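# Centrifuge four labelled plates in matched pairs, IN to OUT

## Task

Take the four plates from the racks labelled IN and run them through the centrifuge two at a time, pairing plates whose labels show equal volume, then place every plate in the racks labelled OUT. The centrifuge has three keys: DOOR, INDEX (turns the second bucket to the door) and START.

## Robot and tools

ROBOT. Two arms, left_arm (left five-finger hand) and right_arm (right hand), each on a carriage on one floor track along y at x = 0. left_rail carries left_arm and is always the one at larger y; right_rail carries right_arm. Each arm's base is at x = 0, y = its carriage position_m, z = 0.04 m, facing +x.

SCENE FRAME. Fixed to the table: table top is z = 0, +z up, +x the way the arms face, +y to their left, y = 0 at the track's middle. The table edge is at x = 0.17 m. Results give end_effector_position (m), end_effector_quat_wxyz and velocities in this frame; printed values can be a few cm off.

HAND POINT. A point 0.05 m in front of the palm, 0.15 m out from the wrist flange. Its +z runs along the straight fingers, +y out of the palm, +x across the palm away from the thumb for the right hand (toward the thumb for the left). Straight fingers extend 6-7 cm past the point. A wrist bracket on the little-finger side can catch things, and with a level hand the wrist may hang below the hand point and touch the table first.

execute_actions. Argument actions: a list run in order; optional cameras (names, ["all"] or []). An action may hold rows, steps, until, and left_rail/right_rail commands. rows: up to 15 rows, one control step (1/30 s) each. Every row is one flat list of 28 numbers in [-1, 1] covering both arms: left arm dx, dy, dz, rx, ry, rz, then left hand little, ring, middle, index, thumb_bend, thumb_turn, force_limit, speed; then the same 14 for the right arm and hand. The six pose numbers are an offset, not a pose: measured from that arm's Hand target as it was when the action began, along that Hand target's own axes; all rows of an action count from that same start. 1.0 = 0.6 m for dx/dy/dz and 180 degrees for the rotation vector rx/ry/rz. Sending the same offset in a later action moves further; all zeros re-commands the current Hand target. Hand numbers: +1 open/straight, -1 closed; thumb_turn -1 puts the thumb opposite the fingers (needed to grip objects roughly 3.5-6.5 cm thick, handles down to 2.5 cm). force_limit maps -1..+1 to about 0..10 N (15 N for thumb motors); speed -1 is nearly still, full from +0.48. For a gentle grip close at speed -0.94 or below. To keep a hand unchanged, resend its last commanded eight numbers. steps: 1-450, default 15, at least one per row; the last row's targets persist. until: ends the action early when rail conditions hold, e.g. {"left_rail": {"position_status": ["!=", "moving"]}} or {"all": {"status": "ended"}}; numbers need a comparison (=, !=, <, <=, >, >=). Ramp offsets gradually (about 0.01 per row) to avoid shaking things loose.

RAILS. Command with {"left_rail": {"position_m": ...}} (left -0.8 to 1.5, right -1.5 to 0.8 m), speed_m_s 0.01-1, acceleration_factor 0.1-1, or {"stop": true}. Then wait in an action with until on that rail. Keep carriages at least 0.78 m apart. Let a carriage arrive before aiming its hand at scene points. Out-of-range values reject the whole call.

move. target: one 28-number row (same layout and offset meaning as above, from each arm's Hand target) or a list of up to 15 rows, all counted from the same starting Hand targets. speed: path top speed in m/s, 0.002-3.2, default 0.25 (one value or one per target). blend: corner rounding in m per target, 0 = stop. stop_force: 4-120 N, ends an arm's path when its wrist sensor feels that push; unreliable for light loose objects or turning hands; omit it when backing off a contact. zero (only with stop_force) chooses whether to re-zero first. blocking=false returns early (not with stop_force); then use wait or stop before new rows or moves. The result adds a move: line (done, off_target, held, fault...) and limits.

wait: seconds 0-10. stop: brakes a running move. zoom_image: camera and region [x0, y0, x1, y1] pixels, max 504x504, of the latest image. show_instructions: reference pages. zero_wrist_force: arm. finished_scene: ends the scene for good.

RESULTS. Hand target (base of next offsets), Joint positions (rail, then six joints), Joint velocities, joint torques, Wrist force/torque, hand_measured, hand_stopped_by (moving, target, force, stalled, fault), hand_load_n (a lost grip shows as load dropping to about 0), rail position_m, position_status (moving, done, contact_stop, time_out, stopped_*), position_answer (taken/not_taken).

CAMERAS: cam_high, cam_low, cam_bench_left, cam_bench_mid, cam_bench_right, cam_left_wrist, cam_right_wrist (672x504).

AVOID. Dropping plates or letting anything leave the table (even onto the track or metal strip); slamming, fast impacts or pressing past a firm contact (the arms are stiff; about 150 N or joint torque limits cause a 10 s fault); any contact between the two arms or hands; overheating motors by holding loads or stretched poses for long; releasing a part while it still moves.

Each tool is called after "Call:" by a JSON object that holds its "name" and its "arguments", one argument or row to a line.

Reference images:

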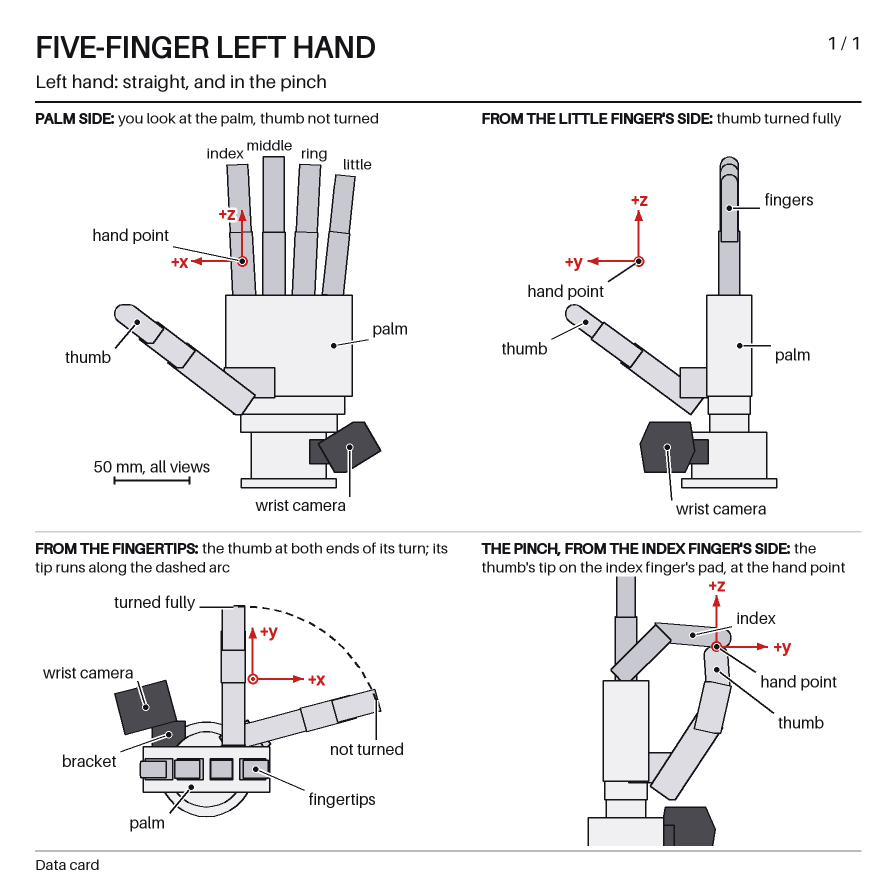

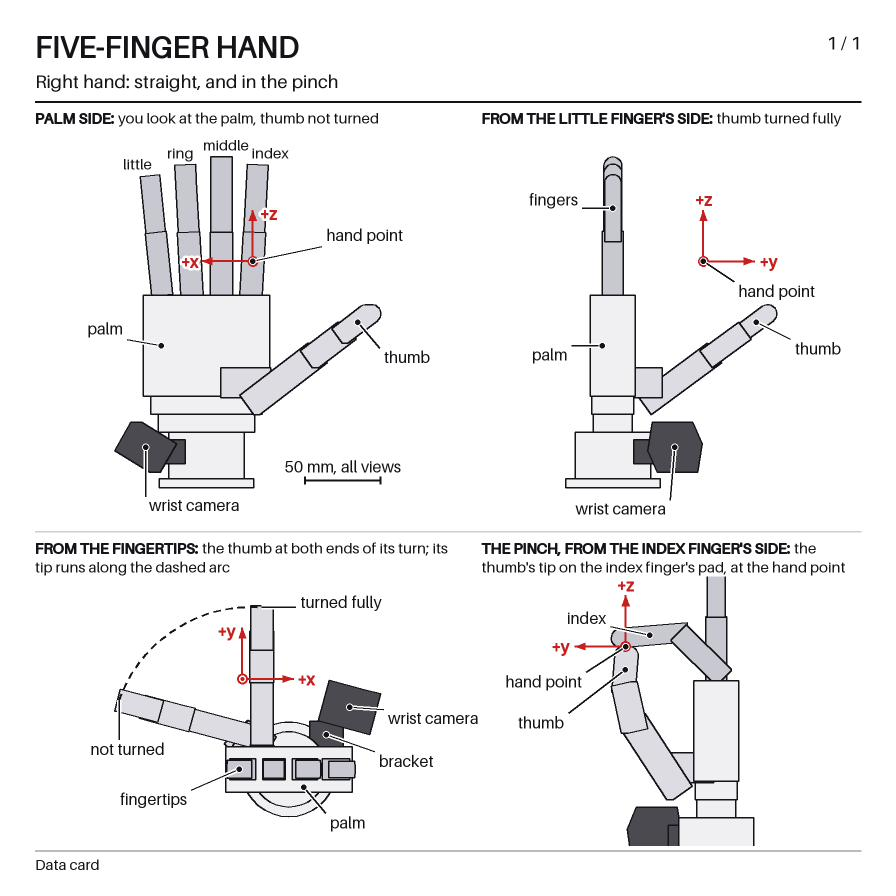

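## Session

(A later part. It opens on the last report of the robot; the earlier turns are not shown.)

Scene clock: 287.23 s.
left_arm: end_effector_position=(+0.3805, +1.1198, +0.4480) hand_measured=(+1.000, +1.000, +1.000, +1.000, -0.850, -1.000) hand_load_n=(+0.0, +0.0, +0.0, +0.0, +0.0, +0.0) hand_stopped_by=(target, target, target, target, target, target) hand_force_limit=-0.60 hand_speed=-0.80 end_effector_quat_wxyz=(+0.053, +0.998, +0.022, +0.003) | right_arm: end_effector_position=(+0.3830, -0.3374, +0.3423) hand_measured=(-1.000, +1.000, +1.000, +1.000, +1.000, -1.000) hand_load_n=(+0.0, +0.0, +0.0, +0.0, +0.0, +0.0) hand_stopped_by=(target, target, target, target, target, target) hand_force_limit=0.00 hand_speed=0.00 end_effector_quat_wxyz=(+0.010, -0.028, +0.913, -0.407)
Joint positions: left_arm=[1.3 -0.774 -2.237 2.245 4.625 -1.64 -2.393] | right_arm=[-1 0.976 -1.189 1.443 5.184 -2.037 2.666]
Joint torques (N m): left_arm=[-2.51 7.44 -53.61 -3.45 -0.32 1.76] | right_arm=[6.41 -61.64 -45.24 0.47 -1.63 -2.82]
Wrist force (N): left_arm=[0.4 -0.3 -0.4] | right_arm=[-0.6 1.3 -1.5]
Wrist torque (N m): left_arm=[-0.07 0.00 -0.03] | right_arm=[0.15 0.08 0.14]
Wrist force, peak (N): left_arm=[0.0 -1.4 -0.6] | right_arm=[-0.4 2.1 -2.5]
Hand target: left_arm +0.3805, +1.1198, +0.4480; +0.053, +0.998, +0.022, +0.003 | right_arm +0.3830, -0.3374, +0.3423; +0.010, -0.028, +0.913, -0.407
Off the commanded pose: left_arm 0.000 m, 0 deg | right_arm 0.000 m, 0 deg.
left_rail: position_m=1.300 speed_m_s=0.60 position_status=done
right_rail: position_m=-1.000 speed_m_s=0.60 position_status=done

Call:
{"name": "move", "arguments": {
  "target": [0,0,0,0,0,0,1,1,1,1,-0.85,-1,-0.6,-0.8,0.0283,-0.3005,0.3403,0.0276,0.0021,0.0036,-1,1,1,1,1,-1,0.0,0],
  "speed": 0.3,
  "cameras": ["cam_right_wrist", "cam_high", "cam_bench_right"]
}}

Scene clock: 289.53 s.
left_arm: end_effector_position=(+0.3805, +1.1198, +0.4480) hand_measured=(+1.000, +1.000, +1.000, +1.000, -0.850, -1.000) hand_load_n=(+0.0, +0.0, +0.0, +0.0, +0.0, +0.0) hand_stopped_by=(target, target, target, target, target, target) hand_force_limit=-0.60 hand_speed=-0.80 end_effector_quat_wxyz=(+0.053, +0.998, +0.022, +0.003) | right_arm: end_effector_position=(+0.3819, -0.6102, +0.3402) hand_measured=(-1.000, +1.000, +1.000, +1.000, +1.000, -1.000) hand_load_n=(+0.0, +0.0, +0.0, -0.5, +0.0, +0.0) hand_stopped_by=(target, target, target, target, target, target) hand_force_limit=0.00 hand_speed=0.00 end_effector_quat_wxyz=(+0.010, -0.021, +0.894, -0.446)
Joint positions: left_arm=[1.3 -0.774 -2.237 2.245 4.625 -1.64 -2.393] | right_arm=[-1 0.759 -1.547 1.915 5.06 -2.22 2.534]
Joint torques (N m): left_arm=[-4.09 21.14 -48.55 -4.84 1.29 1.86] | right_arm=[-19.04 -53.68 -26.84 -5.62 -4.38 -2.87]
Wrist force (N): left_arm=[0.2 -0.3 -0.7] | right_arm=[-0.6 1.1 -1.6]
Wrist torque (N m): left_arm=[-0.05 0.03 -0.04] | right_arm=[0.11 0.08 0.16]
Wrist force, peak (N): left_arm=[0.4 -0.4 -0.7] | right_arm=[-0.6 2.4 -3.3]
Hand target: left_arm +0.3805, +1.1198, +0.4480; +0.053, +0.998, +0.022, +0.003 | right_arm +0.3819, -0.6103, +0.3402; +0.010, -0.021, +0.894, -0.446
Off the commanded pose: left_arm 0.000 m, 0 deg | right_arm 0.000 m, 0 deg.
left_rail: position_m=1.300 speed_m_s=0.60 position_status=done
right_rail: position_m=-1.000 speed_m_s=0.60 position_status=done
move: done
Images, in order (width x height): cam_high 672x504, cam_bench_right 672x504, cam_right_wrist 672x504.

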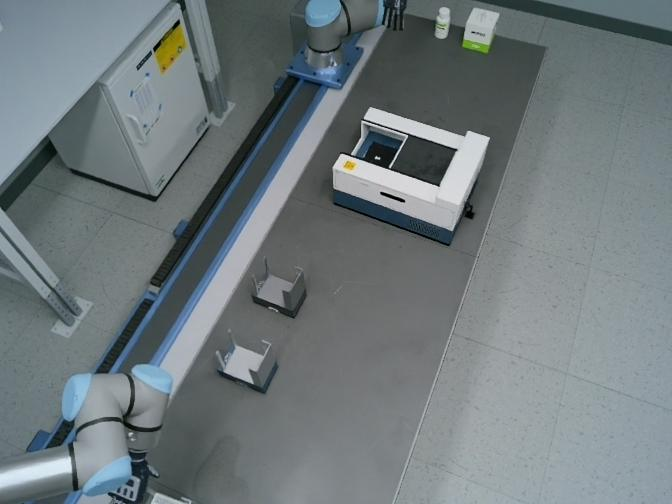

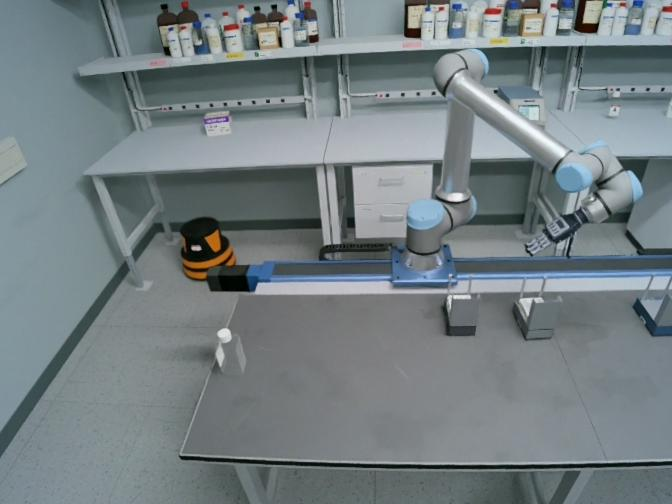

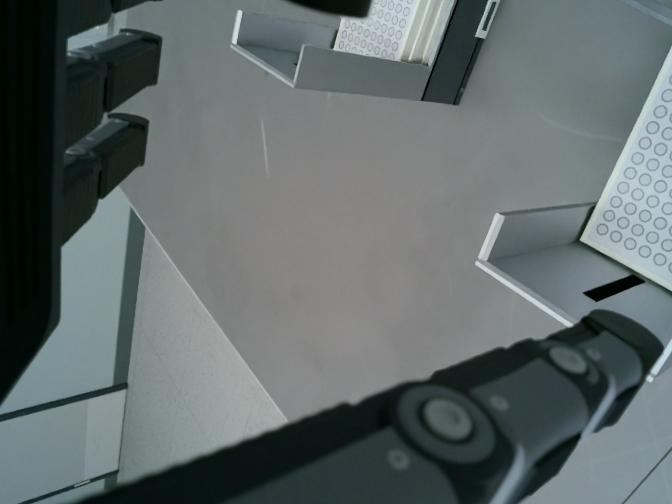

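Call:
{"name": "move", "arguments": {
  "target": [0,0,0,0,0,0,1,1,1,1,-0.85,-1,-0.6,-0.8,0,0.1065,0.0802,0,0,0,-1,1,1,1,1,-1,0.0,0],
  "speed": 0.15,
  "cameras": ["cam_right_wrist"]
}}

Scene clock: 292.87 s.
left_arm: end_effector_position=(+0.3805, +1.1198, +0.4480) hand_measured=(+1.000, +1.000, +1.000, +1.000, -0.850, -1.000) hand_load_n=(+0.0, +0.0, +0.0, +0.0, +0.0, +0.0) hand_stopped_by=(target, target, target, target, target, target) hand_force_limit=-0.60 hand_speed=-0.80 end_effector_quat_wxyz=(+0.053, +0.998, +0.022, +0.003) | right_arm: end_effector_position=(+0.3819, -0.6104, +0.2603) hand_measured=(-1.000, +1.000, +1.000, +1.000, +1.000, -1.000) hand_load_n=(+0.0, +0.0, +0.0, +0.0, +0.0, +0.0) hand_stopped_by=(target, target, target, target, target, target) hand_force_limit=0.00 hand_speed=0.00 end_effector_quat_wxyz=(+0.010, -0.021, +0.894, -0.446)
Joint positions: left_arm=[1.3 -0.774 -2.237 2.245 4.625 -1.64 -2.393] | right_arm=[-1 0.759 -1.487 2.006 4.909 -2.22 2.534]
Joint torques (N m): left_arm=[-5.34 23.36 -40.38 -5.06 1.97 1.51] | right_arm=[-14.52 -30.16 -24.09 -4.76 0.45 -3.09]
Wrist force (N): left_arm=[0.3 -0.3 -0.6] | right_arm=[-0.1 1.0 -1.9]
Wrist torque (N m): left_arm=[-0.06 0.01 -0.03] | right_arm=[0.10 0.03 0.18]
Wrist force, peak (N): left_arm=[0.4 -0.6 -0.8] | right_arm=[-0.4 0.4 -2.6]
Hand target: left_arm +0.3805, +1.1198, +0.4480; +0.053, +0.998, +0.022, +0.003 | right_arm +0.3819, -0.6104, +0.2602; +0.010, -0.021, +0.894, -0.446
Off the commanded pose: left_arm 0.000 m, 0 deg | right_arm 0.000 m, 0 deg.
left_rail: position_m=1.300 speed_m_s=0.60 position_status=done
right_rail: position_m=-1.000 speed_m_s=0.60 position_status=done
move: done
Images, in order (width x height): cam_right_wrist 672x504.

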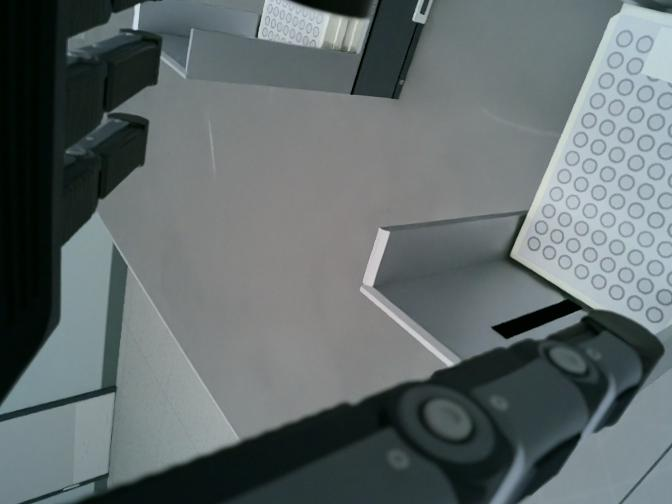

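Call:
{"name": "move", "arguments": {
  "target": [0,0,0,0,0,0,1,1,1,1,-0.85,-1,-0.6,-0.8,-0.0002,0.1201,0.0904,0,0,0,-1,1,1,1,1,-1,0.0,0],
  "speed": 0.1,
  "stop_force": 10,
  "cameras": ["cam_right_wrist"]
}}

Scene clock: 295.93 s.
left_arm: end_effector_position=(+0.3805, +1.1198, +0.4480) hand_measured=(+1.000, +1.000, +1.000, +1.000, -0.850, -1.000) hand_load_n=(+0.0, +0.0, +0.0, +0.0, +0.0, +0.0) hand_stopped_by=(target, target, target, target, target, target) hand_force_limit=-0.60 hand_speed=-0.80 end_effector_quat_wxyz=(+0.053, +0.998, +0.022, +0.003) | right_arm: end_effector_position=(+0.3820, -0.6104, +0.1700) hand_measured=(-1.000, +1.000, +1.000, +1.000, +1.000, -1.000) hand_load_n=(+0.0, +0.0, +0.0, +0.0, +0.0, +0.0) hand_stopped_by=(target, target, target, target, target, target) hand_force_limit=0.00 hand_speed=0.00 end_effector_quat_wxyz=(+0.010, -0.021, +0.894, -0.446)
Joint positions: left_arm=[1.3 -0.774 -2.237 2.245 4.625 -1.64 -2.393] | right_arm=[-1 0.759 -1.392 2.088 4.732 -2.22 2.534]
Joint torques (N m): left_arm=[-5.11 23.39 -38.33 -5.13 2.08 1.44] | right_arm=[-16.54 -33.82 -20.4 -4.83 -4.31 -3.07]
Wrist force (N): left_arm=[0.1 -0.1 -0.7] | right_arm=[-0.7 1.1 -1.8]
Wrist torque (N m): left_arm=[-0.02 0.04 -0.05] | right_arm=[0.09 0.11 0.16]
Wrist force, peak (N): left_arm=[0.4 -0.6 -0.7] | right_arm=[-1.1 1.4 -1.9]
Hand target: left_arm +0.3805, +1.1198, +0.4480; +0.053, +0.998, +0.022, +0.003 | right_arm +0.3820, -0.6104, +0.1700; +0.010, -0.021, +0.894, -0.446
Off the commanded pose: left_arm 0.000 m, 0 deg | right_arm 0.000 m, 0 deg.
left_rail: position_m=1.300 speed_m_s=0.60 position_status=done
right_rail: position_m=-1.000 speed_m_s=0.60 position_status=done
move: done
Images, in order (width x height): cam_right_wrist 672x504.

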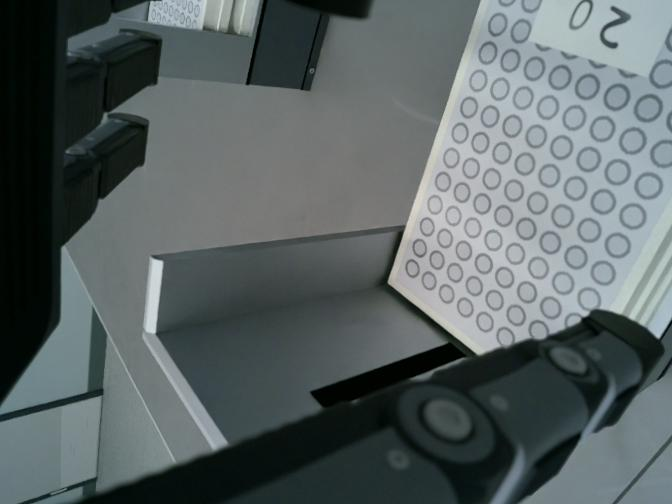

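Call:
{"name": "move", "arguments": {
  "target": [
    [0,0,0,0,0,0,1,1,1,1,-0.85,-1,-0.6,-0.8,0,-0.02,0.0266,0,0,0,-1,1,1,1,1,-1,0.0,0],
    [0,0,0,0,0,0,1,1,1,1,-0.85,-1,-0.6,-0.8,0,0.0466,0.0768,0,0,0,-1,1,1,1,1,-1,0.0,0]
  ],
  "speed": [0.06, 0.05],
  "stop_force": 8,
  "cameras": ["cam_right_wrist"]
}}

Call:
{"name": "move", "arguments": {
  "target": [0,0,0,0,0,0,1,1,1,1,-0.85,-1,-0.6,-0.8,0,0.04,0.0301,0,0,0,-1,1,1,1,1,-1,0.0,0],
  "speed": 0.012,
  "stop_force": 4,
  "cameras": ["cam_right_wrist"]
}}

Scene clock: 299.57 s.
left_arm: end_effector_position=(+0.3805, +1.1198, +0.4480) hand_measured=(+1.000, +1.000, +1.000, +1.000, -0.850, -1.000) hand_load_n=(+0.0, +0.0, +0.0, +0.0, +0.0, +0.0) hand_stopped_by=(target, target, target, target, target, target) hand_force_limit=-0.60 hand_speed=-0.80 end_effector_quat_wxyz=(+0.053, +0.998, +0.022, +0.003) | right_arm: end_effector_position=(+0.3829, -0.6303, +0.1200) hand_measured=(-1.000, +1.000, +1.000, +1.000, +1.000, -1.000) hand_load_n=(+0.0, +0.0, +0.0, +0.0, +0.0, +0.0) hand_stopped_by=(target, target, target, target, target, target) hand_force_limit=0.00 hand_speed=0.00 end_effector_quat_wxyz=(+0.010, -0.021, +0.894, -0.446)
Joint positions: left_arm=[1.3 -0.774 -2.237 2.245 4.625 -1.64 -2.393] | right_arm=[-1 0.735 -1.351 2.157 4.607 -2.236 2.511]
Joint torques (N m): left_arm=[-4.36 22.35 -37.91 -5.3 2.04 1.33] | right_arm=[-16.41 -34.47 -17.96 -4.99 -4.62 -2.93]
Wrist force (N): left_arm=[0.4 -0.6 -0.7] | right_arm=[-0.6 0.8 -1.5]
Wrist torque (N m): left_arm=[-0.09 -0.02 -0.02] | right_arm=[0.03 0.07 0.16]
Wrist force, peak (N): left_arm=[0.2 -0.6 -0.9] | right_arm=[-0.9 1.2 -2.2]
Hand target: left_arm +0.3805, +1.1198, +0.4480; +0.053, +0.998, +0.022, +0.003 | right_arm +0.3829, -0.6303, +0.1200; +0.010, -0.021, +0.894, -0.446
Off the commanded pose: left_arm 0.000 m, 0 deg | right_arm 0.000 m, 0 deg.
left_rail: position_m=1.300 speed_m_s=0.60 position_status=done
right_rail: position_m=-1.000 speed_m_s=0.60 position_status=done
move: done
Images, in order (width x height): cam_right_wrist 672x504.

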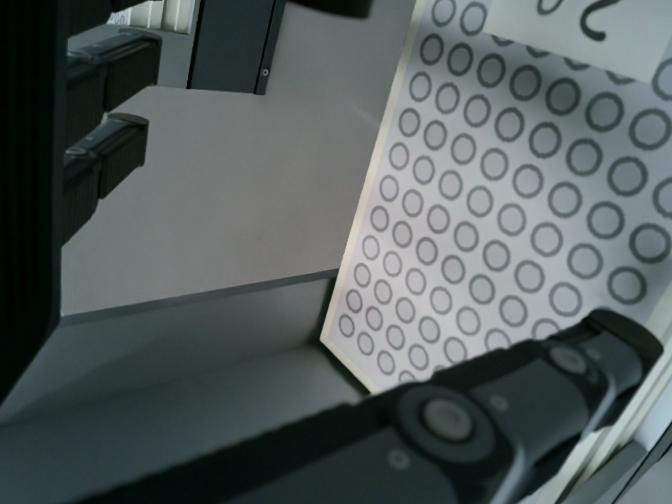

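Scene clock: 302.07 s.
left_arm: end_effector_position=(+0.3805, +1.1198, +0.4480) hand_measured=(+1.000, +1.000, +1.000, +1.000, -0.850, -1.000) hand_load_n=(+0.0, +0.0, +0.0, +0.0, +0.0, +0.0) hand_stopped_by=(target, target, target, target, target, target) hand_force_limit=-0.60 hand_speed=-0.80 end_effector_quat_wxyz=(+0.053, +0.998, +0.022, +0.003) | right_arm: end_effector_position=(+0.3829, -0.6304, +0.1062) hand_measured=(-1.000, +1.000, +1.000, +1.000, +1.000, -1.000) hand_load_n=(+0.0, +0.0, +0.0, -0.5, +0.0, +0.0) hand_stopped_by=(target, target, target, target, target, target) hand_force_limit=0.00 hand_speed=0.00 end_effector_quat_wxyz=(+0.010, -0.021, +0.894, -0.446)
Joint positions: left_arm=[1.3 -0.774 -2.237 2.245 4.625 -1.64 -2.393] | right_arm=[-1 0.735 -1.331 2.166 4.579 -2.236 2.511]
Joint torques (N m): left_arm=[-4.69 23.49 -37.78 -5.14 2.1 0.94] | right_arm=[-15.42 -57.35 -34.95 1.35 -0.93 -0.91]
Wrist force (N): left_arm=[0.2 -0.6 -0.2] | right_arm=[-0.7 -2.8 -5.8]
Wrist torque (N m): left_arm=[-0.12 0.04 -0.04] | right_arm=[-0.16 0.11 0.14]
Wrist force, peak (N): left_arm=[0.3 -0.6 -0.7] | right_arm=[-0.8 -8.0 -11.1]
Hand target: left_arm +0.3805, +1.1198, +0.4480; +0.053, +0.998, +0.022, +0.003 | right_arm +0.3829, -0.6304, +0.1062; +0.010, -0.021, +0.894, -0.446 (not the last commanded pose)
Off the commanded pose: left_arm 0.000 m, 0 deg | right_arm 0.016 m, 0 deg.
left_rail: position_m=1.300 speed_m_s=0.60 position_status=done
right_rail: position_m=-1.000 speed_m_s=0.60 position_status=done
move: contact (right_arm)
Images, in order (width x height): cam_right_wrist 672x504.

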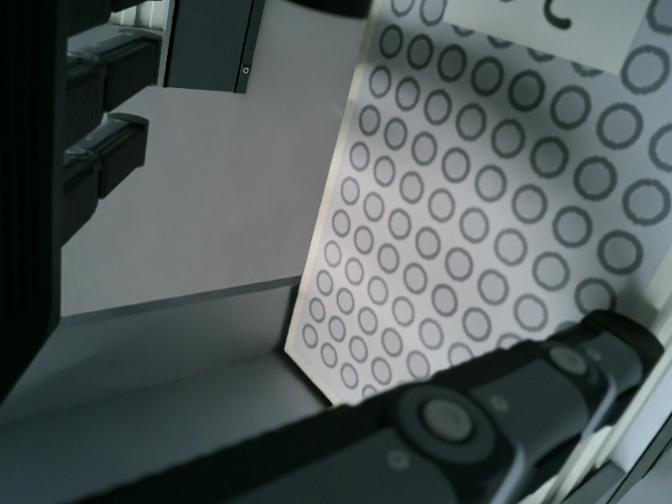

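Call:
{"name": "move", "arguments": {
  "target": [
    [0,0,0,0,0,0,1,1,1,1,-0.85,-1,-0.6,-0.8,0,-0.016,-0.012,0,0,0,-1,1,1,1,1,-1,0.0,0],
    [0,0,0,0,0,0,1,1,1,1,-0.85,-1,-0.6,-0.8,0,0.0062,-0.0415,0,0,0,-1,1,1,1,1,-1,0.0,0]
  ],
  "speed": [0.05, 0.06]
}}

Call:
{"name": "move", "arguments": {
  "target": [0,0,0,0,0,0,1,1,1,1,-0.85,-1,-0.6,-0.8,0,0.0328,0.0248,0,0,0,-1,1,1,1,1,-1,0.0,0],
  "speed": 0.03,
  "stop_force": 5,
  "cameras": ["cam_right_wrist"]
}}

Scene clock: 310.63 s.
left_arm: end_effector_position=(+0.3805, +1.1198, +0.4480) hand_measured=(+1.000, +1.000, +1.000, +1.000, -0.850, -1.000) hand_load_n=(+0.0, +0.0, +0.0, +0.0, +0.0, +0.5) hand_stopped_by=(target, target, target, target, target, target) hand_force_limit=-0.60 hand_speed=-0.80 end_effector_quat_wxyz=(+0.053, +0.998, +0.022, +0.003) | right_arm: end_effector_position=(+0.3819, -0.6084, +0.1182) hand_measured=(-1.000, +1.000, +1.000, +1.000, +1.000, -1.000) hand_load_n=(+0.0, +0.0, +0.0, +0.0, +0.0, +0.0) hand_stopped_by=(target, target, target, target, target, target) hand_force_limit=0.00 hand_speed=0.00 end_effector_quat_wxyz=(+0.010, -0.021, +0.894, -0.446)
Joint positions: left_arm=[1.3 -0.774 -2.237 2.245 4.625 -1.64 -2.393] | right_arm=[-1 0.761 -1.323 2.121 4.632 -2.218 2.536]
Joint torques (N m): left_arm=[-4.14 22.55 -37.42 -5.33 1.98 1.01] | right_arm=[8.67 -39.67 -38.36 0.49 1.97 2.83]
Wrist force (N): left_arm=[0.1 -0.4 -0.4] | right_arm=[-0.8 0.9 -1.9]
Wrist torque (N m): left_arm=[-0.08 0.05 -0.04] | right_arm=[0.07 0.12 -0.10]
Wrist force, peak (N): left_arm=[0.1 -0.4 -0.9] | right_arm=[-0.9 -3.2 -6.2]
Hand target: left_arm +0.3805, +1.1198, +0.4480; +0.053, +0.998, +0.022, +0.003 | right_arm +0.3819, -0.6083, +0.1182; +0.010, -0.021, +0.894, -0.446
Off the commanded pose: left_arm 0.000 m, 0 deg | right_arm 0.000 m, 0 deg.
left_rail: position_m=1.300 speed_m_s=0.60 position_status=done
right_rail: position_m=-1.000 speed_m_s=0.60 position_status=done
move: done

Scene clock: 312.47 s.
left_arm: end_effector_position=(+0.3805, +1.1198, +0.4480) hand_measured=(+1.000, +1.000, +1.000, +1.000, -0.850, -1.000) hand_load_n=(+0.0, +0.0, +0.0, +0.0, +0.0, +0.0) hand_stopped_by=(target, target, target, target, target, target) hand_force_limit=-0.60 hand_speed=-0.80 end_effector_quat_wxyz=(+0.053, +0.998, +0.022, +0.003) | right_arm: end_effector_position=(+0.3819, -0.6083, +0.0935) hand_measured=(-1.000, +1.000, +1.000, +1.000, +1.000, -1.000) hand_load_n=(+0.5, +0.0, +0.0, +0.0, +0.0, +0.0) hand_stopped_by=(target, target, target, target, target, target) hand_force_limit=0.00 hand_speed=0.00 end_effector_quat_wxyz=(+0.010, -0.021, +0.894, -0.446)
Joint positions: left_arm=[1.3 -0.774 -2.237 2.245 4.625 -1.64 -2.393] | right_arm=[-1 0.761 -1.288 2.135 4.583 -2.218 2.536]
Joint torques (N m): left_arm=[-4.35 22.63 -37.86 -5.15 2.03 0.88] | right_arm=[-12.24 -38.98 -15.98 -4.88 -2.11 -1.64]
Wrist force (N): left_arm=[0.1 -0.1 -0.4] | right_arm=[-0.4 1.0 -1.6]
Wrist torque (N m): left_arm=[-0.04 0.05 -0.06] | right_arm=[0.08 0.05 -0.09]
Wrist force, peak (N): left_arm=[0.5 -0.7 -0.5] | right_arm=[-0.5 1.6 -1.8]
Hand target: left_arm +0.3805, +1.1198, +0.4480; +0.053, +0.998, +0.022, +0.003 | right_arm +0.3819, -0.6083, +0.0935; +0.010, -0.021, +0.894, -0.446
Off the commanded pose: left_arm 0.000 m, 0 deg | right_arm 0.000 m, 0 deg.
left_rail: position_m=1.300 speed_m_s=0.60 position_status=done
right_rail: position_m=-1.000 speed_m_s=0.60 position_status=done
move: done
Images, in order (width x height): cam_right_wrist 672x504.

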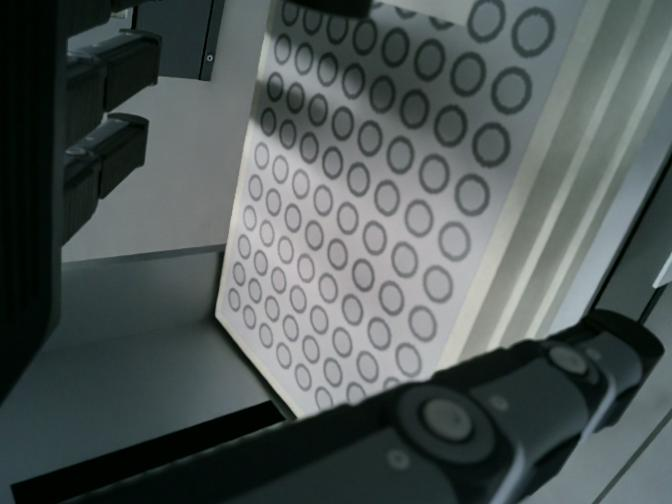

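Call:
{"name": "move", "arguments": {
  "target": [0,0,0,0,0,0,1,1,1,1,-0.85,-1,-0.6,-0.8,0,-0.01,0.0133,0,0,0,-1,1,1,1,1,-1,0.0,0],
  "speed": 0.01,
  "stop_force": 4,
  "cameras": ["cam_right_wrist"]
}}

Scene clock: 314.60 s.
left_arm: end_effector_position=(+0.3805, +1.1198, +0.4480) hand_measured=(+1.000, +1.000, +1.000, +1.000, -0.850, -1.000) hand_load_n=(+0.0, +0.0, +0.0, +0.0, +0.0, +0.0) hand_stopped_by=(target, target, target, target, target, target) hand_force_limit=-0.60 hand_speed=-0.80 end_effector_quat_wxyz=(+0.053, +0.998, +0.022, +0.003) | right_arm: end_effector_position=(+0.3824, -0.6183, +0.0935) hand_measured=(-1.000, +1.000, +1.000, +1.000, +1.000, -1.000) hand_load_n=(+0.0, +0.0, -0.5, +0.0, +0.0, +0.0) hand_stopped_by=(target, target, target, target, target, target) hand_force_limit=0.00 hand_speed=0.00 end_effector_quat_wxyz=(+0.010, -0.021, +0.894, -0.446)
Joint positions: left_arm=[1.3 -0.774 -2.237 2.245 4.625 -1.64 -2.393] | right_arm=[-1 0.749 -1.299 2.152 4.57 -2.226 2.525]
Joint torques (N m): left_arm=[-3.94 22.83 -38.71 -5.14 2.15 0.89] | right_arm=[-18.07 -61.87 -16.82 -4.75 -4.21 -3.08]
Wrist force (N): left_arm=[0.4 -0.4 -0.3] | right_arm=[-0.4 1.2 -1.7]
Wrist torque (N m): left_arm=[-0.09 0.00 -0.02] | right_arm=[0.12 0.04 0.19]
Wrist force, peak (N): left_arm=[0.3 -0.5 -0.8] | right_arm=[-0.6 1.5 -2.0]
Hand target: left_arm +0.3805, +1.1198, +0.4480; +0.053, +0.998, +0.022, +0.003 | right_arm +0.3824, -0.6183, +0.0935; +0.010, -0.021, +0.894, -0.446
Off the commanded pose: left_arm 0.000 m, 0 deg | right_arm 0.000 m, 0 deg.
left_rail: position_m=1.300 speed_m_s=0.60 position_status=done
right_rail: position_m=-1.000 speed_m_s=0.60 position_status=done
move: done
Images, in order (width x height): cam_right_wrist 672x504.

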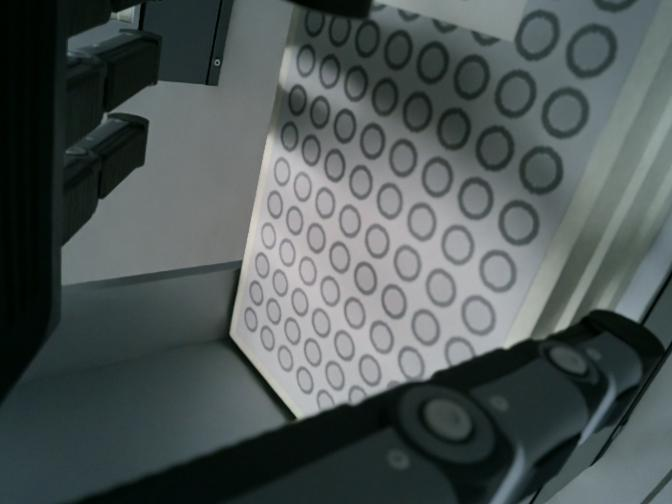

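Call:
{"name": "move", "arguments": {
  "target": [0,0,0,0,0,0,1,1,1,1,-0.85,-1,-0.6,-0.8,0,-0.01,0.0133,0,0,0,-1,1,1,1,1,-1,0.0,0],
  "speed": 0.01,
  "stop_force": 4,
  "cameras": ["cam_right_wrist"]
}}

Scene clock: 316.47 s.
left_arm: end_effector_position=(+0.3805, +1.1198, +0.4480) hand_measured=(+1.000, +1.000, +1.000, +1.000, -0.850, -1.000) hand_load_n=(+0.0, +0.0, +0.0, +0.0, +0.0, +0.0) hand_stopped_by=(target, target, target, target, target, target) hand_force_limit=-0.60 hand_speed=-0.80 end_effector_quat_wxyz=(+0.053, +0.998, +0.022, +0.003) | right_arm: end_effector_position=(+0.3826, -0.6231, +0.0935) hand_measured=(-1.000, +1.000, +1.000, +1.000, +1.000, -1.000) hand_load_n=(+0.0, +0.0, +0.0, +0.0, +0.5, +0.0) hand_stopped_by=(target, target, target, target, target, target) hand_force_limit=0.00 hand_speed=0.00 end_effector_quat_wxyz=(+0.010, -0.021, +0.894, -0.446)
Joint positions: left_arm=[1.3 -0.774 -2.237 2.245 4.625 -1.64 -2.393] | right_arm=[-1 0.744 -1.304 2.16 4.563 -2.23 2.519]
Joint torques (N m): left_arm=[-3.75 22.32 -37.66 -4.95 1.94 0.85] | right_arm=[11.12 -34.71 -34.87 2.12 2.07 2.35]
Wrist force (N): left_arm=[0.0 -0.5 -0.5] | right_arm=[-0.9 2.3 -6.2]
Wrist torque (N m): left_arm=[-0.09 0.05 -0.04] | right_arm=[-0.06 0.19 0.06]
Wrist force, peak (N): left_arm=[0.1 -0.6 -0.8] | right_arm=[-0.3 3.1 -8.4]
Hand target: left_arm +0.3805, +1.1198, +0.4480; +0.053, +0.998, +0.022, +0.003 | right_arm +0.3826, -0.6231, +0.0935; +0.010, -0.021, +0.894, -0.446 (not the last commanded pose)
Off the commanded pose: left_arm 0.000 m, 0 deg | right_arm 0.005 m, 0 deg.
left_rail: position_m=1.300 speed_m_s=0.60 position_status=done
right_rail: position_m=-1.000 speed_m_s=0.60 position_status=done
move: contact (right_arm)
Images, in order (width x height): cam_right_wrist 672x504.

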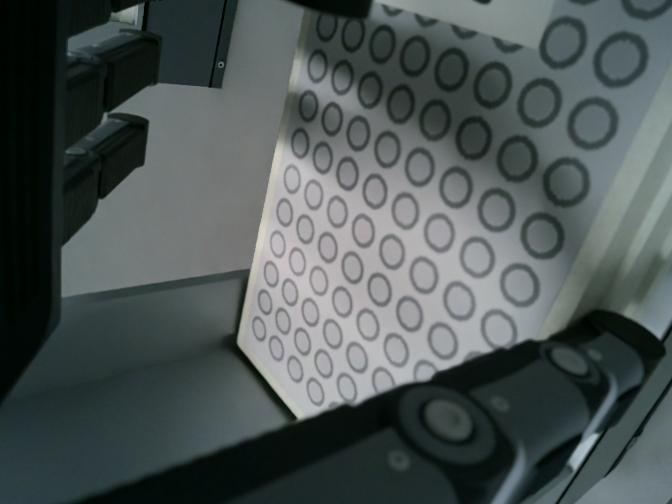

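Call:
{"name": "execute_actions", "arguments": {
  "actions": [
    {"rows": [[0,0,0,0,0,0,1,1,1,1,-0.85,-1,-0.6,-0.8,0,0,0,0,0,0,-1,0.75,0.75,0.75,1,-1,-0.7,-0.7]], "steps": 30}
  ],
  "cameras": ["cam_right_wrist"]
}}

Scene clock: 318.23 s.
left_arm: end_effector_position=(+0.3805, +1.1198, +0.4480) hand_measured=(+1.000, +1.000, +1.000, +1.000, -0.850, -1.000) hand_load_n=(+0.0, +0.0, +0.0, +0.0, +0.0, +0.0) hand_stopped_by=(target, target, target, target, target, target) hand_force_limit=-0.60 hand_speed=-0.80 end_effector_quat_wxyz=(+0.053, +0.998, +0.022, +0.003) | right_arm: end_effector_position=(+0.3826, -0.6231, +0.0935) hand_measured=(-1.000, +0.750, +0.750, +0.750, +1.000, -1.000) hand_load_n=(+0.0, +0.0, +0.0, +0.0, +1.0, -0.5) hand_stopped_by=(target, target, target, target, target, target) hand_force_limit=-0.70 hand_speed=-0.70 end_effector_quat_wxyz=(+0.010, -0.021, +0.894, -0.446)
Joint positions: left_arm=[1.3 -0.774 -2.237 2.245 4.625 -1.64 -2.393] | right_arm=[-1 0.744 -1.304 2.16 4.563 -2.23 2.519]
Joint torques (N m): left_arm=[-4.37 23 -37.7 -4.99 1.91 0.69] | right_arm=[11.68 -39.24 -29.15 -0.42 0.2 2.41]
Wrist force (N): left_arm=[0.2 -0.5 -0.3] | right_arm=[-0.4 1.9 -6.1]
Wrist torque (N m): left_arm=[-0.11 0.03 -0.03] | right_arm=[-0.10 0.12 0.08]
Wrist force, peak (N): left_arm=[0.4 -0.5 -0.8] | right_arm=[0.1 2.4 -6.6]
Hand target: left_arm +0.3805, +1.1198, +0.4480; +0.053, +0.998, +0.022, +0.003 | right_arm +0.3826, -0.6231, +0.0935; +0.010, -0.021, +0.894, -0.446
Off the commanded pose: left_arm 0.000 m, 0 deg | right_arm 0.000 m, 0 deg.
left_rail: position_m=1.300 speed_m_s=0.60 position_status=done
right_rail: position_m=-1.000 speed_m_s=0.60 position_status=done
Images, in order (width x height): cam_right_wrist 672x504.

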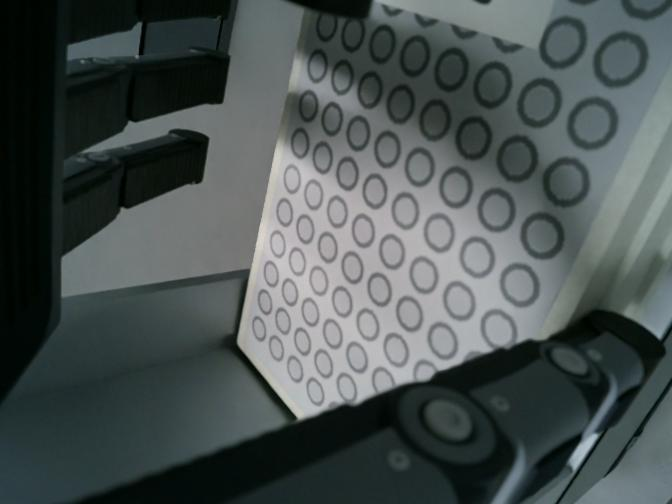

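Call:
{"name": "execute_actions", "arguments": {
  "actions": [
    {"rows": [[0,0,0,0,0,0,1,1,1,1,-0.85,-1,-0.6,-0.8,0,0,0,0,0,0,-1,0.2,0.2,0.2,1,-1,-0.5,-0.92]], "steps": 100}
  ],
  "cameras": ["cam_right_wrist"]
}}

Scene clock: 321.90 s.
left_arm: end_effector_position=(+0.3805, +1.1198, +0.4480) hand_measured=(+1.000, +1.000, +1.000, +1.000, -0.850, -1.000) hand_load_n=(+0.0, +0.0, +0.0, +0.0, +0.0, +0.0) hand_stopped_by=(target, target, target, target, target, target) hand_force_limit=-0.60 hand_speed=-0.80 end_effector_quat_wxyz=(+0.053, +0.998, +0.022, +0.003) | right_arm: end_effector_position=(+0.3826, -0.6231, +0.0935) hand_measured=(-1.000, +0.332, +0.348, +0.318, +1.000, -1.000) hand_load_n=(+0.0, +2.5, +0.5, +5.0, +1.5, +1.0) hand_stopped_by=(target, force, force, force, target, target) hand_force_limit=-0.50 hand_speed=-0.92 end_effector_quat_wxyz=(+0.010, -0.021, +0.894, -0.446)
Joint positions: left_arm=[1.3 -0.774 -2.237 2.245 4.625 -1.64 -2.393] | right_arm=[-1 0.744 -1.304 2.16 4.563 -2.23 2.519]
Joint torques (N m): left_arm=[-5.78 23.74 -37.98 -5.18 2.2 0.65] | right_arm=[8.89 -48.65 -17.87 -4.09 -3.76 1.63]
Wrist force (N): left_arm=[0.5 -0.4 -0.7] | right_arm=[-0.9 -2.2 -3.3]
Wrist torque (N m): left_arm=[-0.07 -0.03 -0.01] | right_arm=[-0.02 0.11 0.04]
Wrist force, peak (N): left_arm=[0.3 -0.6 -0.7] | right_arm=[-0.3 2.8 -6.3]
Hand target: left_arm +0.3805, +1.1198, +0.4480; +0.053, +0.998, +0.022, +0.003 | right_arm +0.3826, -0.6231, +0.0935; +0.010, -0.021, +0.894, -0.446
Off the commanded pose: left_arm 0.000 m, 0 deg | right_arm 0.000 m, 0 deg.
left_rail: position_m=1.300 speed_m_s=0.60 position_status=done
right_rail: position_m=-1.000 speed_m_s=0.60 position_status=done
Images, in order (width x height): cam_right_wrist 672x504.

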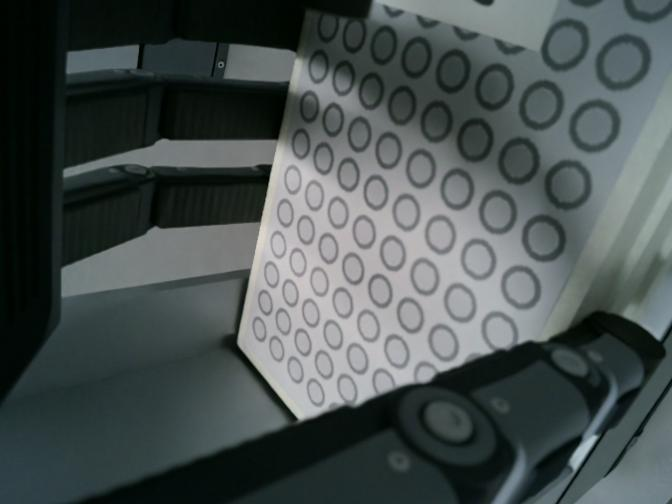

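Call:
{"name": "execute_actions", "arguments": {
  "actions": [
    {"rows": [[0,0,0,0,0,0,1,1,1,1,-0.85,-1,-0.6,-0.8,0,0,0,0,0,0,-1,0.1,0.1,0.1,1,-1,0.1,-0.94]], "steps": 60}
  ]
}}

Scene clock: 324.43 s.
left_arm: end_effector_position=(+0.3805, +1.1198, +0.4480) hand_measured=(+1.000, +1.000, +1.000, +1.000, -0.850, -1.000) hand_load_n=(+0.0, +0.0, +0.0, +0.0, +0.0, +0.0) hand_stopped_by=(target, target, target, target, target, target) hand_force_limit=-0.60 hand_speed=-0.80 end_effector_quat_wxyz=(+0.053, +0.998, +0.022, +0.003) | right_arm: end_effector_position=(+0.3826, -0.6231, +0.0935) hand_measured=(-1.000, +0.318, +0.332, +0.314, +1.000, -1.000) hand_load_n=(+0.0, +6.0, +5.5, +4.0, +2.5, +3.0) hand_stopped_by=(target, force, force, force, target, target) hand_force_limit=0.10 hand_speed=-0.94 end_effector_quat_wxyz=(+0.010, -0.021, +0.894, -0.446)
Joint positions: left_arm=[1.3 -0.774 -2.237 2.245 4.625 -1.64 -2.393] | right_arm=[-1 0.744 -1.304 2.16 4.563 -2.23 2.519]
Joint torques (N m): left_arm=[-4.81 23 -38.3 -5.36 2.15 0.39] | right_arm=[6.53 -48.95 -17.79 -4.08 -2.34 1.83]
Wrist force (N): left_arm=[0.4 -0.1 -0.6] | right_arm=[0.5 -4.0 -5.0]
Wrist torque (N m): left_arm=[-0.03 -0.01 -0.03] | right_arm=[0.12 0.09 -0.04]
Wrist force, peak (N): left_arm=[0.2 -0.9 -0.4] | right_arm=[0.4 -4.1 -5.2]
Hand target: left_arm +0.3805, +1.1198, +0.4480; +0.053, +0.998, +0.022, +0.003 | right_arm +0.3826, -0.6231, +0.0935; +0.010, -0.021, +0.894, -0.446
Off the commanded pose: left_arm 0.000 m, 0 deg | right_arm 0.000 m, 0 deg.
left_rail: position_m=1.300 speed_m_s=0.60 position_status=done
right_rail: position_m=-1.000 speed_m_s=0.60 position_status=done

Call:
{"name": "move", "arguments": {
  "target": [0,0,0,0,0,0,1,1,1,1,-0.85,-1,-0.6,-0.8,0,-0.0133,-0.01,0,0,0,-1,0.1,0.1,0.1,1,-1,0.1,-0.94],
  "speed": 0.02,
  "cameras": ["cam_right_wrist"]
}}

Scene clock: 325.57 s.
left_arm: end_effector_position=(+0.3805, +1.1198, +0.4480) hand_measured=(+1.000, +1.000, +1.000, +1.000, -0.850, -1.000) hand_load_n=(+0.0, +0.0, +0.0, +0.0, +0.0, +0.0) hand_stopped_by=(target, target, target, target, target, target) hand_force_limit=-0.60 hand_speed=-0.80 end_effector_quat_wxyz=(+0.053, +0.998, +0.022, +0.003) | right_arm: end_effector_position=(+0.3826, -0.6231, +0.1034) hand_measured=(-1.000, +0.318, +0.332, +0.314, +1.000, -1.000) hand_load_n=(+0.0, +5.5, +5.5, +4.0, +2.5, +3.5) hand_stopped_by=(target, force, force, force, target, target) hand_force_limit=0.10 hand_speed=-0.94 end_effector_quat_wxyz=(+0.010, -0.021, +0.894, -0.446)
Joint positions: left_arm=[1.3 -0.774 -2.237 2.245 4.625 -1.64 -2.393] | right_arm=[-1 0.744 -1.319 2.155 4.583 -2.23 2.519]
Joint torques (N m): left_arm=[-3.95 22.98 -38.1 -4.98 2.05 0.38] | right_arm=[2.88 -59.87 -37.63 1.36 -1.72 -0.38]
Wrist force (N): left_arm=[0.5 -0.2 -0.5] | right_arm=[-0.6 1.4 -1.7]
Wrist torque (N m): left_arm=[-0.04 -0.01 -0.03] | right_arm=[0.13 0.09 0.08]
Wrist force, peak (N): left_arm=[0.3 -0.6 -0.7] | right_arm=[0.3 -4.0 -5.1]
Hand target: left_arm +0.3805, +1.1198, +0.4480; +0.053, +0.998, +0.022, +0.003 | right_arm +0.3826, -0.6231, +0.1035; +0.010, -0.021, +0.894, -0.446
Off the commanded pose: left_arm 0.000 m, 0 deg | right_arm 0.000 m, 0 deg.
left_rail: position_m=1.300 speed_m_s=0.60 position_status=done
right_rail: position_m=-1.000 speed_m_s=0.60 position_status=done
move: done
Images, in order (width x height): cam_right_wrist 672x504.

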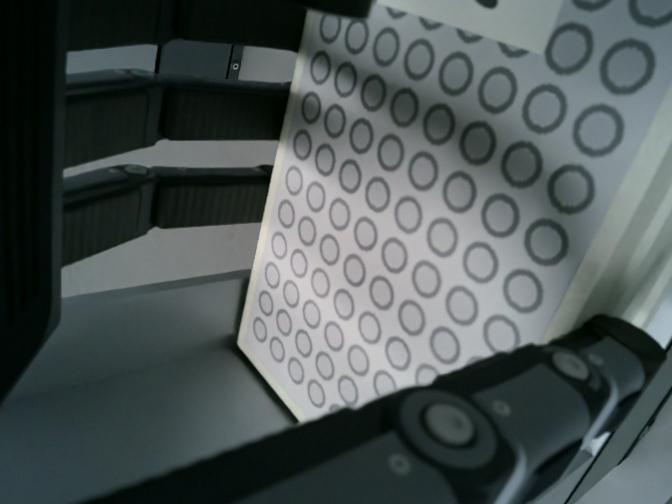

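Call:
{"name": "zoom_image", "arguments": {
  "camera": "cam_right_wrist",
  "region": [480, 60, 672, 380]
}}

Scaled by 1.575.

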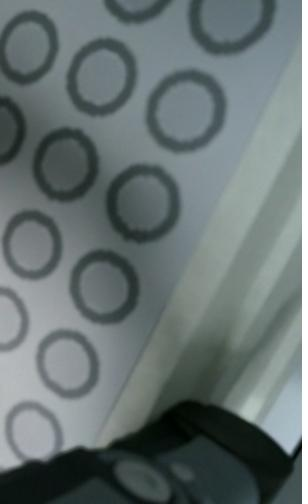

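Call:
{"name": "move", "arguments": {
  "target": [
    [0,0,0,0,0,0,1,1,1,1,-0.85,-1,-0.6,-0.8,0,-0.0266,-0.02,0,0,0,-1,0.1,0.1,0.1,1,-1,0.1,-0.94],
    [0,0,0,0,0,0,1,1,1,1,-0.85,-1,-0.6,-0.8,0.0002,-0.2131,-0.1604,0,0,0,-1,0.1,0.1,0.1,1,-1,0.1,-0.94]
  ],
  "speed": [0.04, 0.1],
  "blend": 0.01,
  "cameras": ["cam_right_wrist", "cam_bench_right"]
}}

Scene clock: 346.30 s.
left_arm: end_effector_position=(+0.3805, +1.1198, +0.4480) hand_measured=(+1.000, +1.000, +1.000, +1.000, -0.850, -1.000) hand_load_n=(+0.5, +0.0, +0.0, +0.0, +0.0, +0.0) hand_stopped_by=(target, target, target, target, target, target) hand_force_limit=-0.60 hand_speed=-0.80 end_effector_quat_wxyz=(+0.053, +0.998, +0.022, +0.003) | right_arm: end_effector_position=(+0.3825, -0.6231, +0.2634) hand_measured=(-1.000, +0.318, +0.332, +0.314, +1.000, -1.000) hand_load_n=(+0.5, +5.0, +5.5, +4.0, +2.5, +3.5) hand_stopped_by=(target, force, force, force, target, target) hand_force_limit=0.10 hand_speed=-0.94 end_effector_quat_wxyz=(+0.010, -0.021, +0.894, -0.447)
Joint positions: left_arm=[1.3 -0.774 -2.237 2.245 4.625 -1.64 -2.393] | right_arm=[-1 0.744 -1.507 2.024 4.903 -2.23 2.519]
Joint torques (N m): left_arm=[-5.37 22.24 -37.96 -5.06 2 -0.04] | right_arm=[11.53 -51.68 -45.7 0.48 1.41 2.31]
Wrist force (N): left_arm=[0.1 -0.6 -0.4] | right_arm=[-0.2 1.4 -1.7]
Wrist torque (N m): left_arm=[-0.10 0.04 -0.03] | right_arm=[0.14 0.04 0.05]
Wrist force, peak (N): left_arm=[0.1 -0.8 -0.6] | right_arm=[0.2 2.0 -1.9]
Hand target: left_arm +0.3805, +1.1198, +0.4480; +0.053, +0.998, +0.022, +0.003 | right_arm +0.3825, -0.6231, +0.2636; +0.010, -0.021, +0.894, -0.446
Off the commanded pose: left_arm 0.000 m, 0 deg | right_arm 0.000 m, 0 deg.
left_rail: position_m=1.300 speed_m_s=0.60 position_status=done
right_rail: position_m=-1.000 speed_m_s=0.60 position_status=done
move: done
Images, in order (width x height): cam_bench_right 672x504, cam_right_wrist 672x504.

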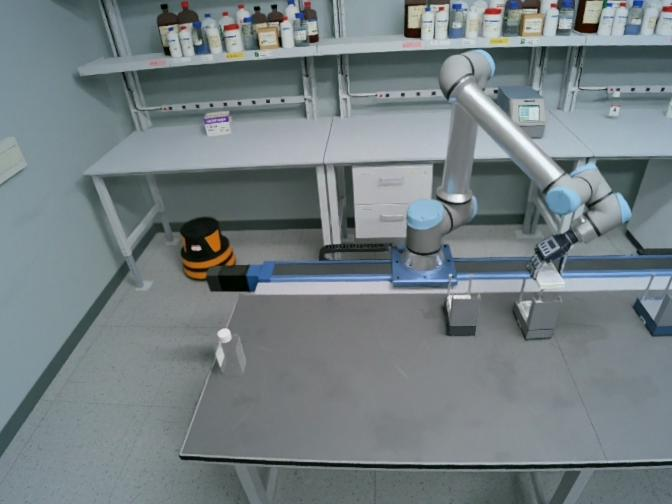

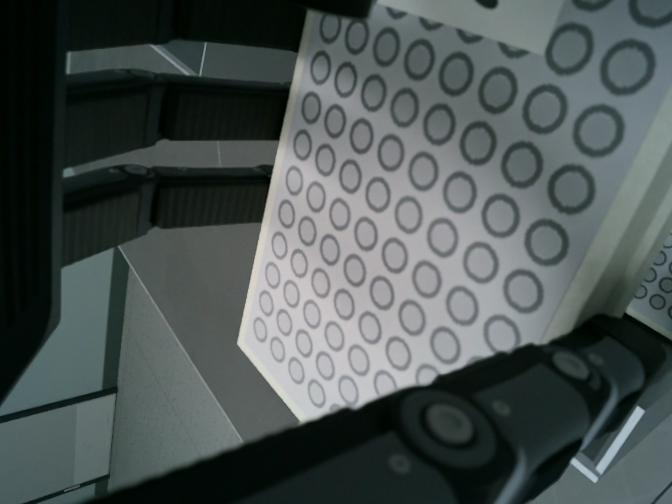

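Call:
{"name": "move", "arguments": {
  "target": [
    [0,0,0,0,0,0,1,1,1,1,-0.85,-1,-0.6,-0.8,-0.1860,0.0273,-0.1198,0.0002,-0.1887,-0.1420,-1,0.1,0.1,0.1,1,-1,0.1,-0.94],
    [0,0,0,0,0,0,1,1,1,1,-0.85,-1,-0.6,-0.8,-0.2473,0.1128,-0.3166,0.0004,-0.3773,-0.2840,-1,0.1,0.1,0.1,1,-1,0.1,-0.94]
  ],
  "speed": 0.25,
  "blend": 0.02,
  "cameras": ["cam_right_wrist", "cam_bench_right"]
}}

Scene clock: 351.93 s.
left_arm: end_effector_position=(+0.3805, +1.1198, +0.4480) hand_measured=(+1.000, +1.000, +1.000, +1.000, -0.850, -1.000) hand_load_n=(+0.0, +0.0, +0.5, +0.0, +0.0, +0.0) hand_stopped_by=(target, target, target, target, target, target) hand_force_limit=-0.60 hand_speed=-0.80 end_effector_quat_wxyz=(+0.053, +0.998, +0.022, +0.003) | right_arm: end_effector_position=(+0.5219, -0.4240, +0.3236) hand_measured=(-1.000, +0.318, +0.332, +0.314, +1.000, -1.000) hand_load_n=(+0.0, +5.0, +5.5, +4.0, +2.5, +3.5) hand_stopped_by=(target, force, force, force, target, target) hand_force_limit=0.10 hand_speed=-0.94 end_effector_quat_wxyz=(-0.309, +0.620, -0.645, +0.323)
Joint positions: left_arm=[1.3 -0.774 -2.237 2.245 4.625 -1.64 -2.393] | right_arm=[-1 0.744 -1.395 2.107 3.245 -2.172 0.54]
Joint torques (N m): left_arm=[-4.1 21.11 -38.26 -5.04 1.94 -0.03] | right_arm=[-16.26 -35.98 -42.88 -6.66 2.73 -2.91]
Wrist force (N): left_arm=[0.1 -0.3 -0.4] | right_arm=[-0.7 1.1 -1.7]
Wrist torque (N m): left_arm=[-0.06 0.04 -0.05] | right_arm=[0.05 0.13 0.16]
Wrist force, peak (N): left_arm=[0.1 -0.7 -0.7] | right_arm=[-0.8 1.3 -2.0]
Hand target: left_arm +0.3805, +1.1198, +0.4480; +0.053, +0.998, +0.022, +0.003 | right_arm +0.5219, -0.4239, +0.3236; -0.309, +0.620, -0.645, +0.323
Off the commanded pose: left_arm 0.000 m, 0 deg | right_arm 0.000 m, 0 deg.
left_rail: position_m=1.300 speed_m_s=0.60 position_status=done
right_rail: position_m=-1.000 speed_m_s=0.60 position_status=done
move: done
Images, in order (width x height): cam_bench_right 672x504, cam_right_wrist 672x504.

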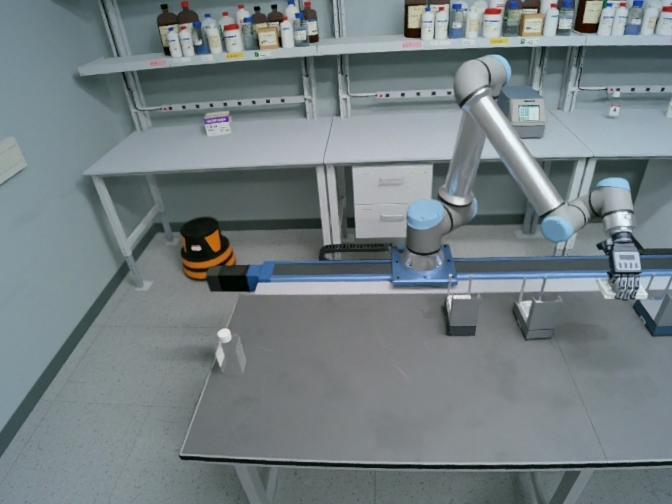

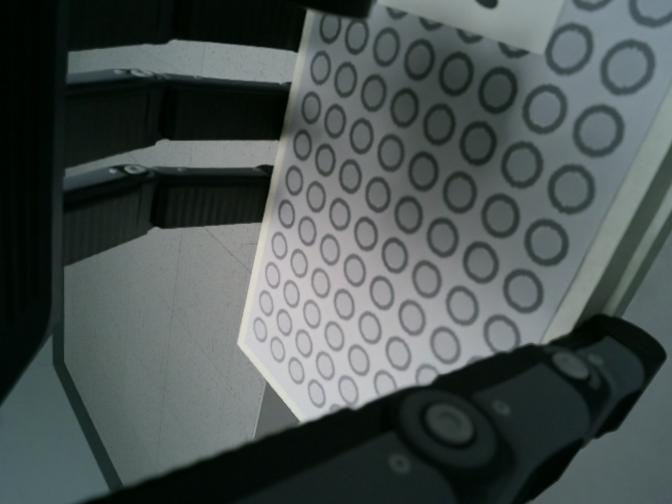

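Call:
{"name": "execute_actions", "arguments": {
  "actions": [
    {"right_rail": {"position_m": 0.2, "speed_m_s": 0.5, "acceleration_factor": 0.3}, "steps": 240, "until": {"all": {"status": "ended"}}}
  ],
  "cameras": ["cam_right_wrist", "cam_high"]
}}

Scene clock: 356.33 s.
left_arm: end_effector_position=(+0.3805, +1.1198, +0.4480) hand_measured=(+1.000, +1.000, +1.000, +1.000, -0.850, -1.000) hand_load_n=(+0.0, +0.0, +0.0, +0.0, +0.0, +0.0) hand_stopped_by=(target, target, target, target, target, target) hand_force_limit=-0.60 hand_speed=-0.80 end_effector_quat_wxyz=(+0.053, +0.998, +0.022, +0.003) | right_arm: end_effector_position=(+0.5219, +0.7760, +0.3236) hand_measured=(-1.000, +0.318, +0.332, +0.314, +1.000, -1.000) hand_load_n=(+0.0, +5.5, +5.5, +4.0, +2.5, +3.5) hand_stopped_by=(target, force, force, force, target, target) hand_force_limit=0.10 hand_speed=-0.94 end_effector_quat_wxyz=(-0.309, +0.620, -0.645, +0.323)
Joint positions: left_arm=[1.3 -0.774 -2.237 2.245 4.625 -1.64 -2.393] | right_arm=[0.2 0.744 -1.395 2.107 3.245 -2.172 0.54]
Joint torques (N m): left_arm=[-4.1 23.47 -37.38 -5.03 2.26 -0.37] | right_arm=[-8.05 -46.43 -24.31 -5.07 1.09 -2.91]
Wrist force (N): left_arm=[0.3 -0.2 -0.4] | right_arm=[-0.8 0.9 -1.8]
Wrist torque (N m): left_arm=[-0.05 0.01 -0.04] | right_arm=[0.03 0.13 0.14]
Wrist force, peak (N): left_arm=[0.3 -0.5 -0.9] | right_arm=[-1.3 1.9 -1.6]
Hand target: left_arm +0.3805, +1.1198, +0.4480; +0.053, +0.998, +0.022, +0.003 | right_arm +0.5219, +0.7760, +0.3236; -0.309, +0.620, -0.645, +0.323
Off the commanded pose: left_arm 0.000 m, 0 deg | right_arm 0.000 m, 0 deg.
left_rail: position_m=1.300 speed_m_s=0.60 position_status=done
right_rail: position_m=0.200 speed_m_s=0.50 position_status=done
Images, in order (width x height): cam_high 672x504, cam_right_wrist 672x504.

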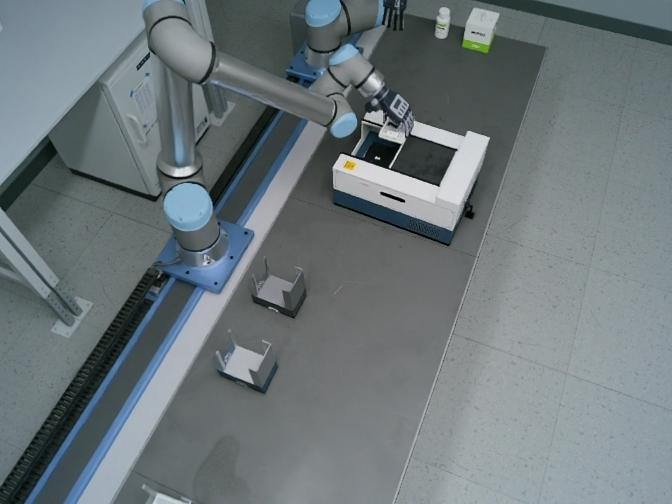

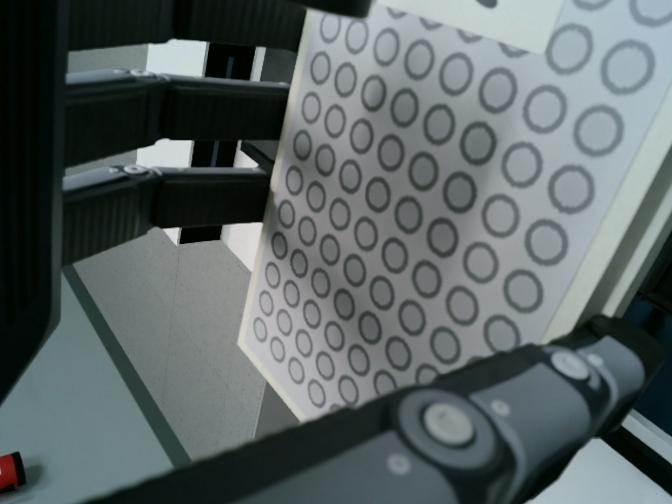

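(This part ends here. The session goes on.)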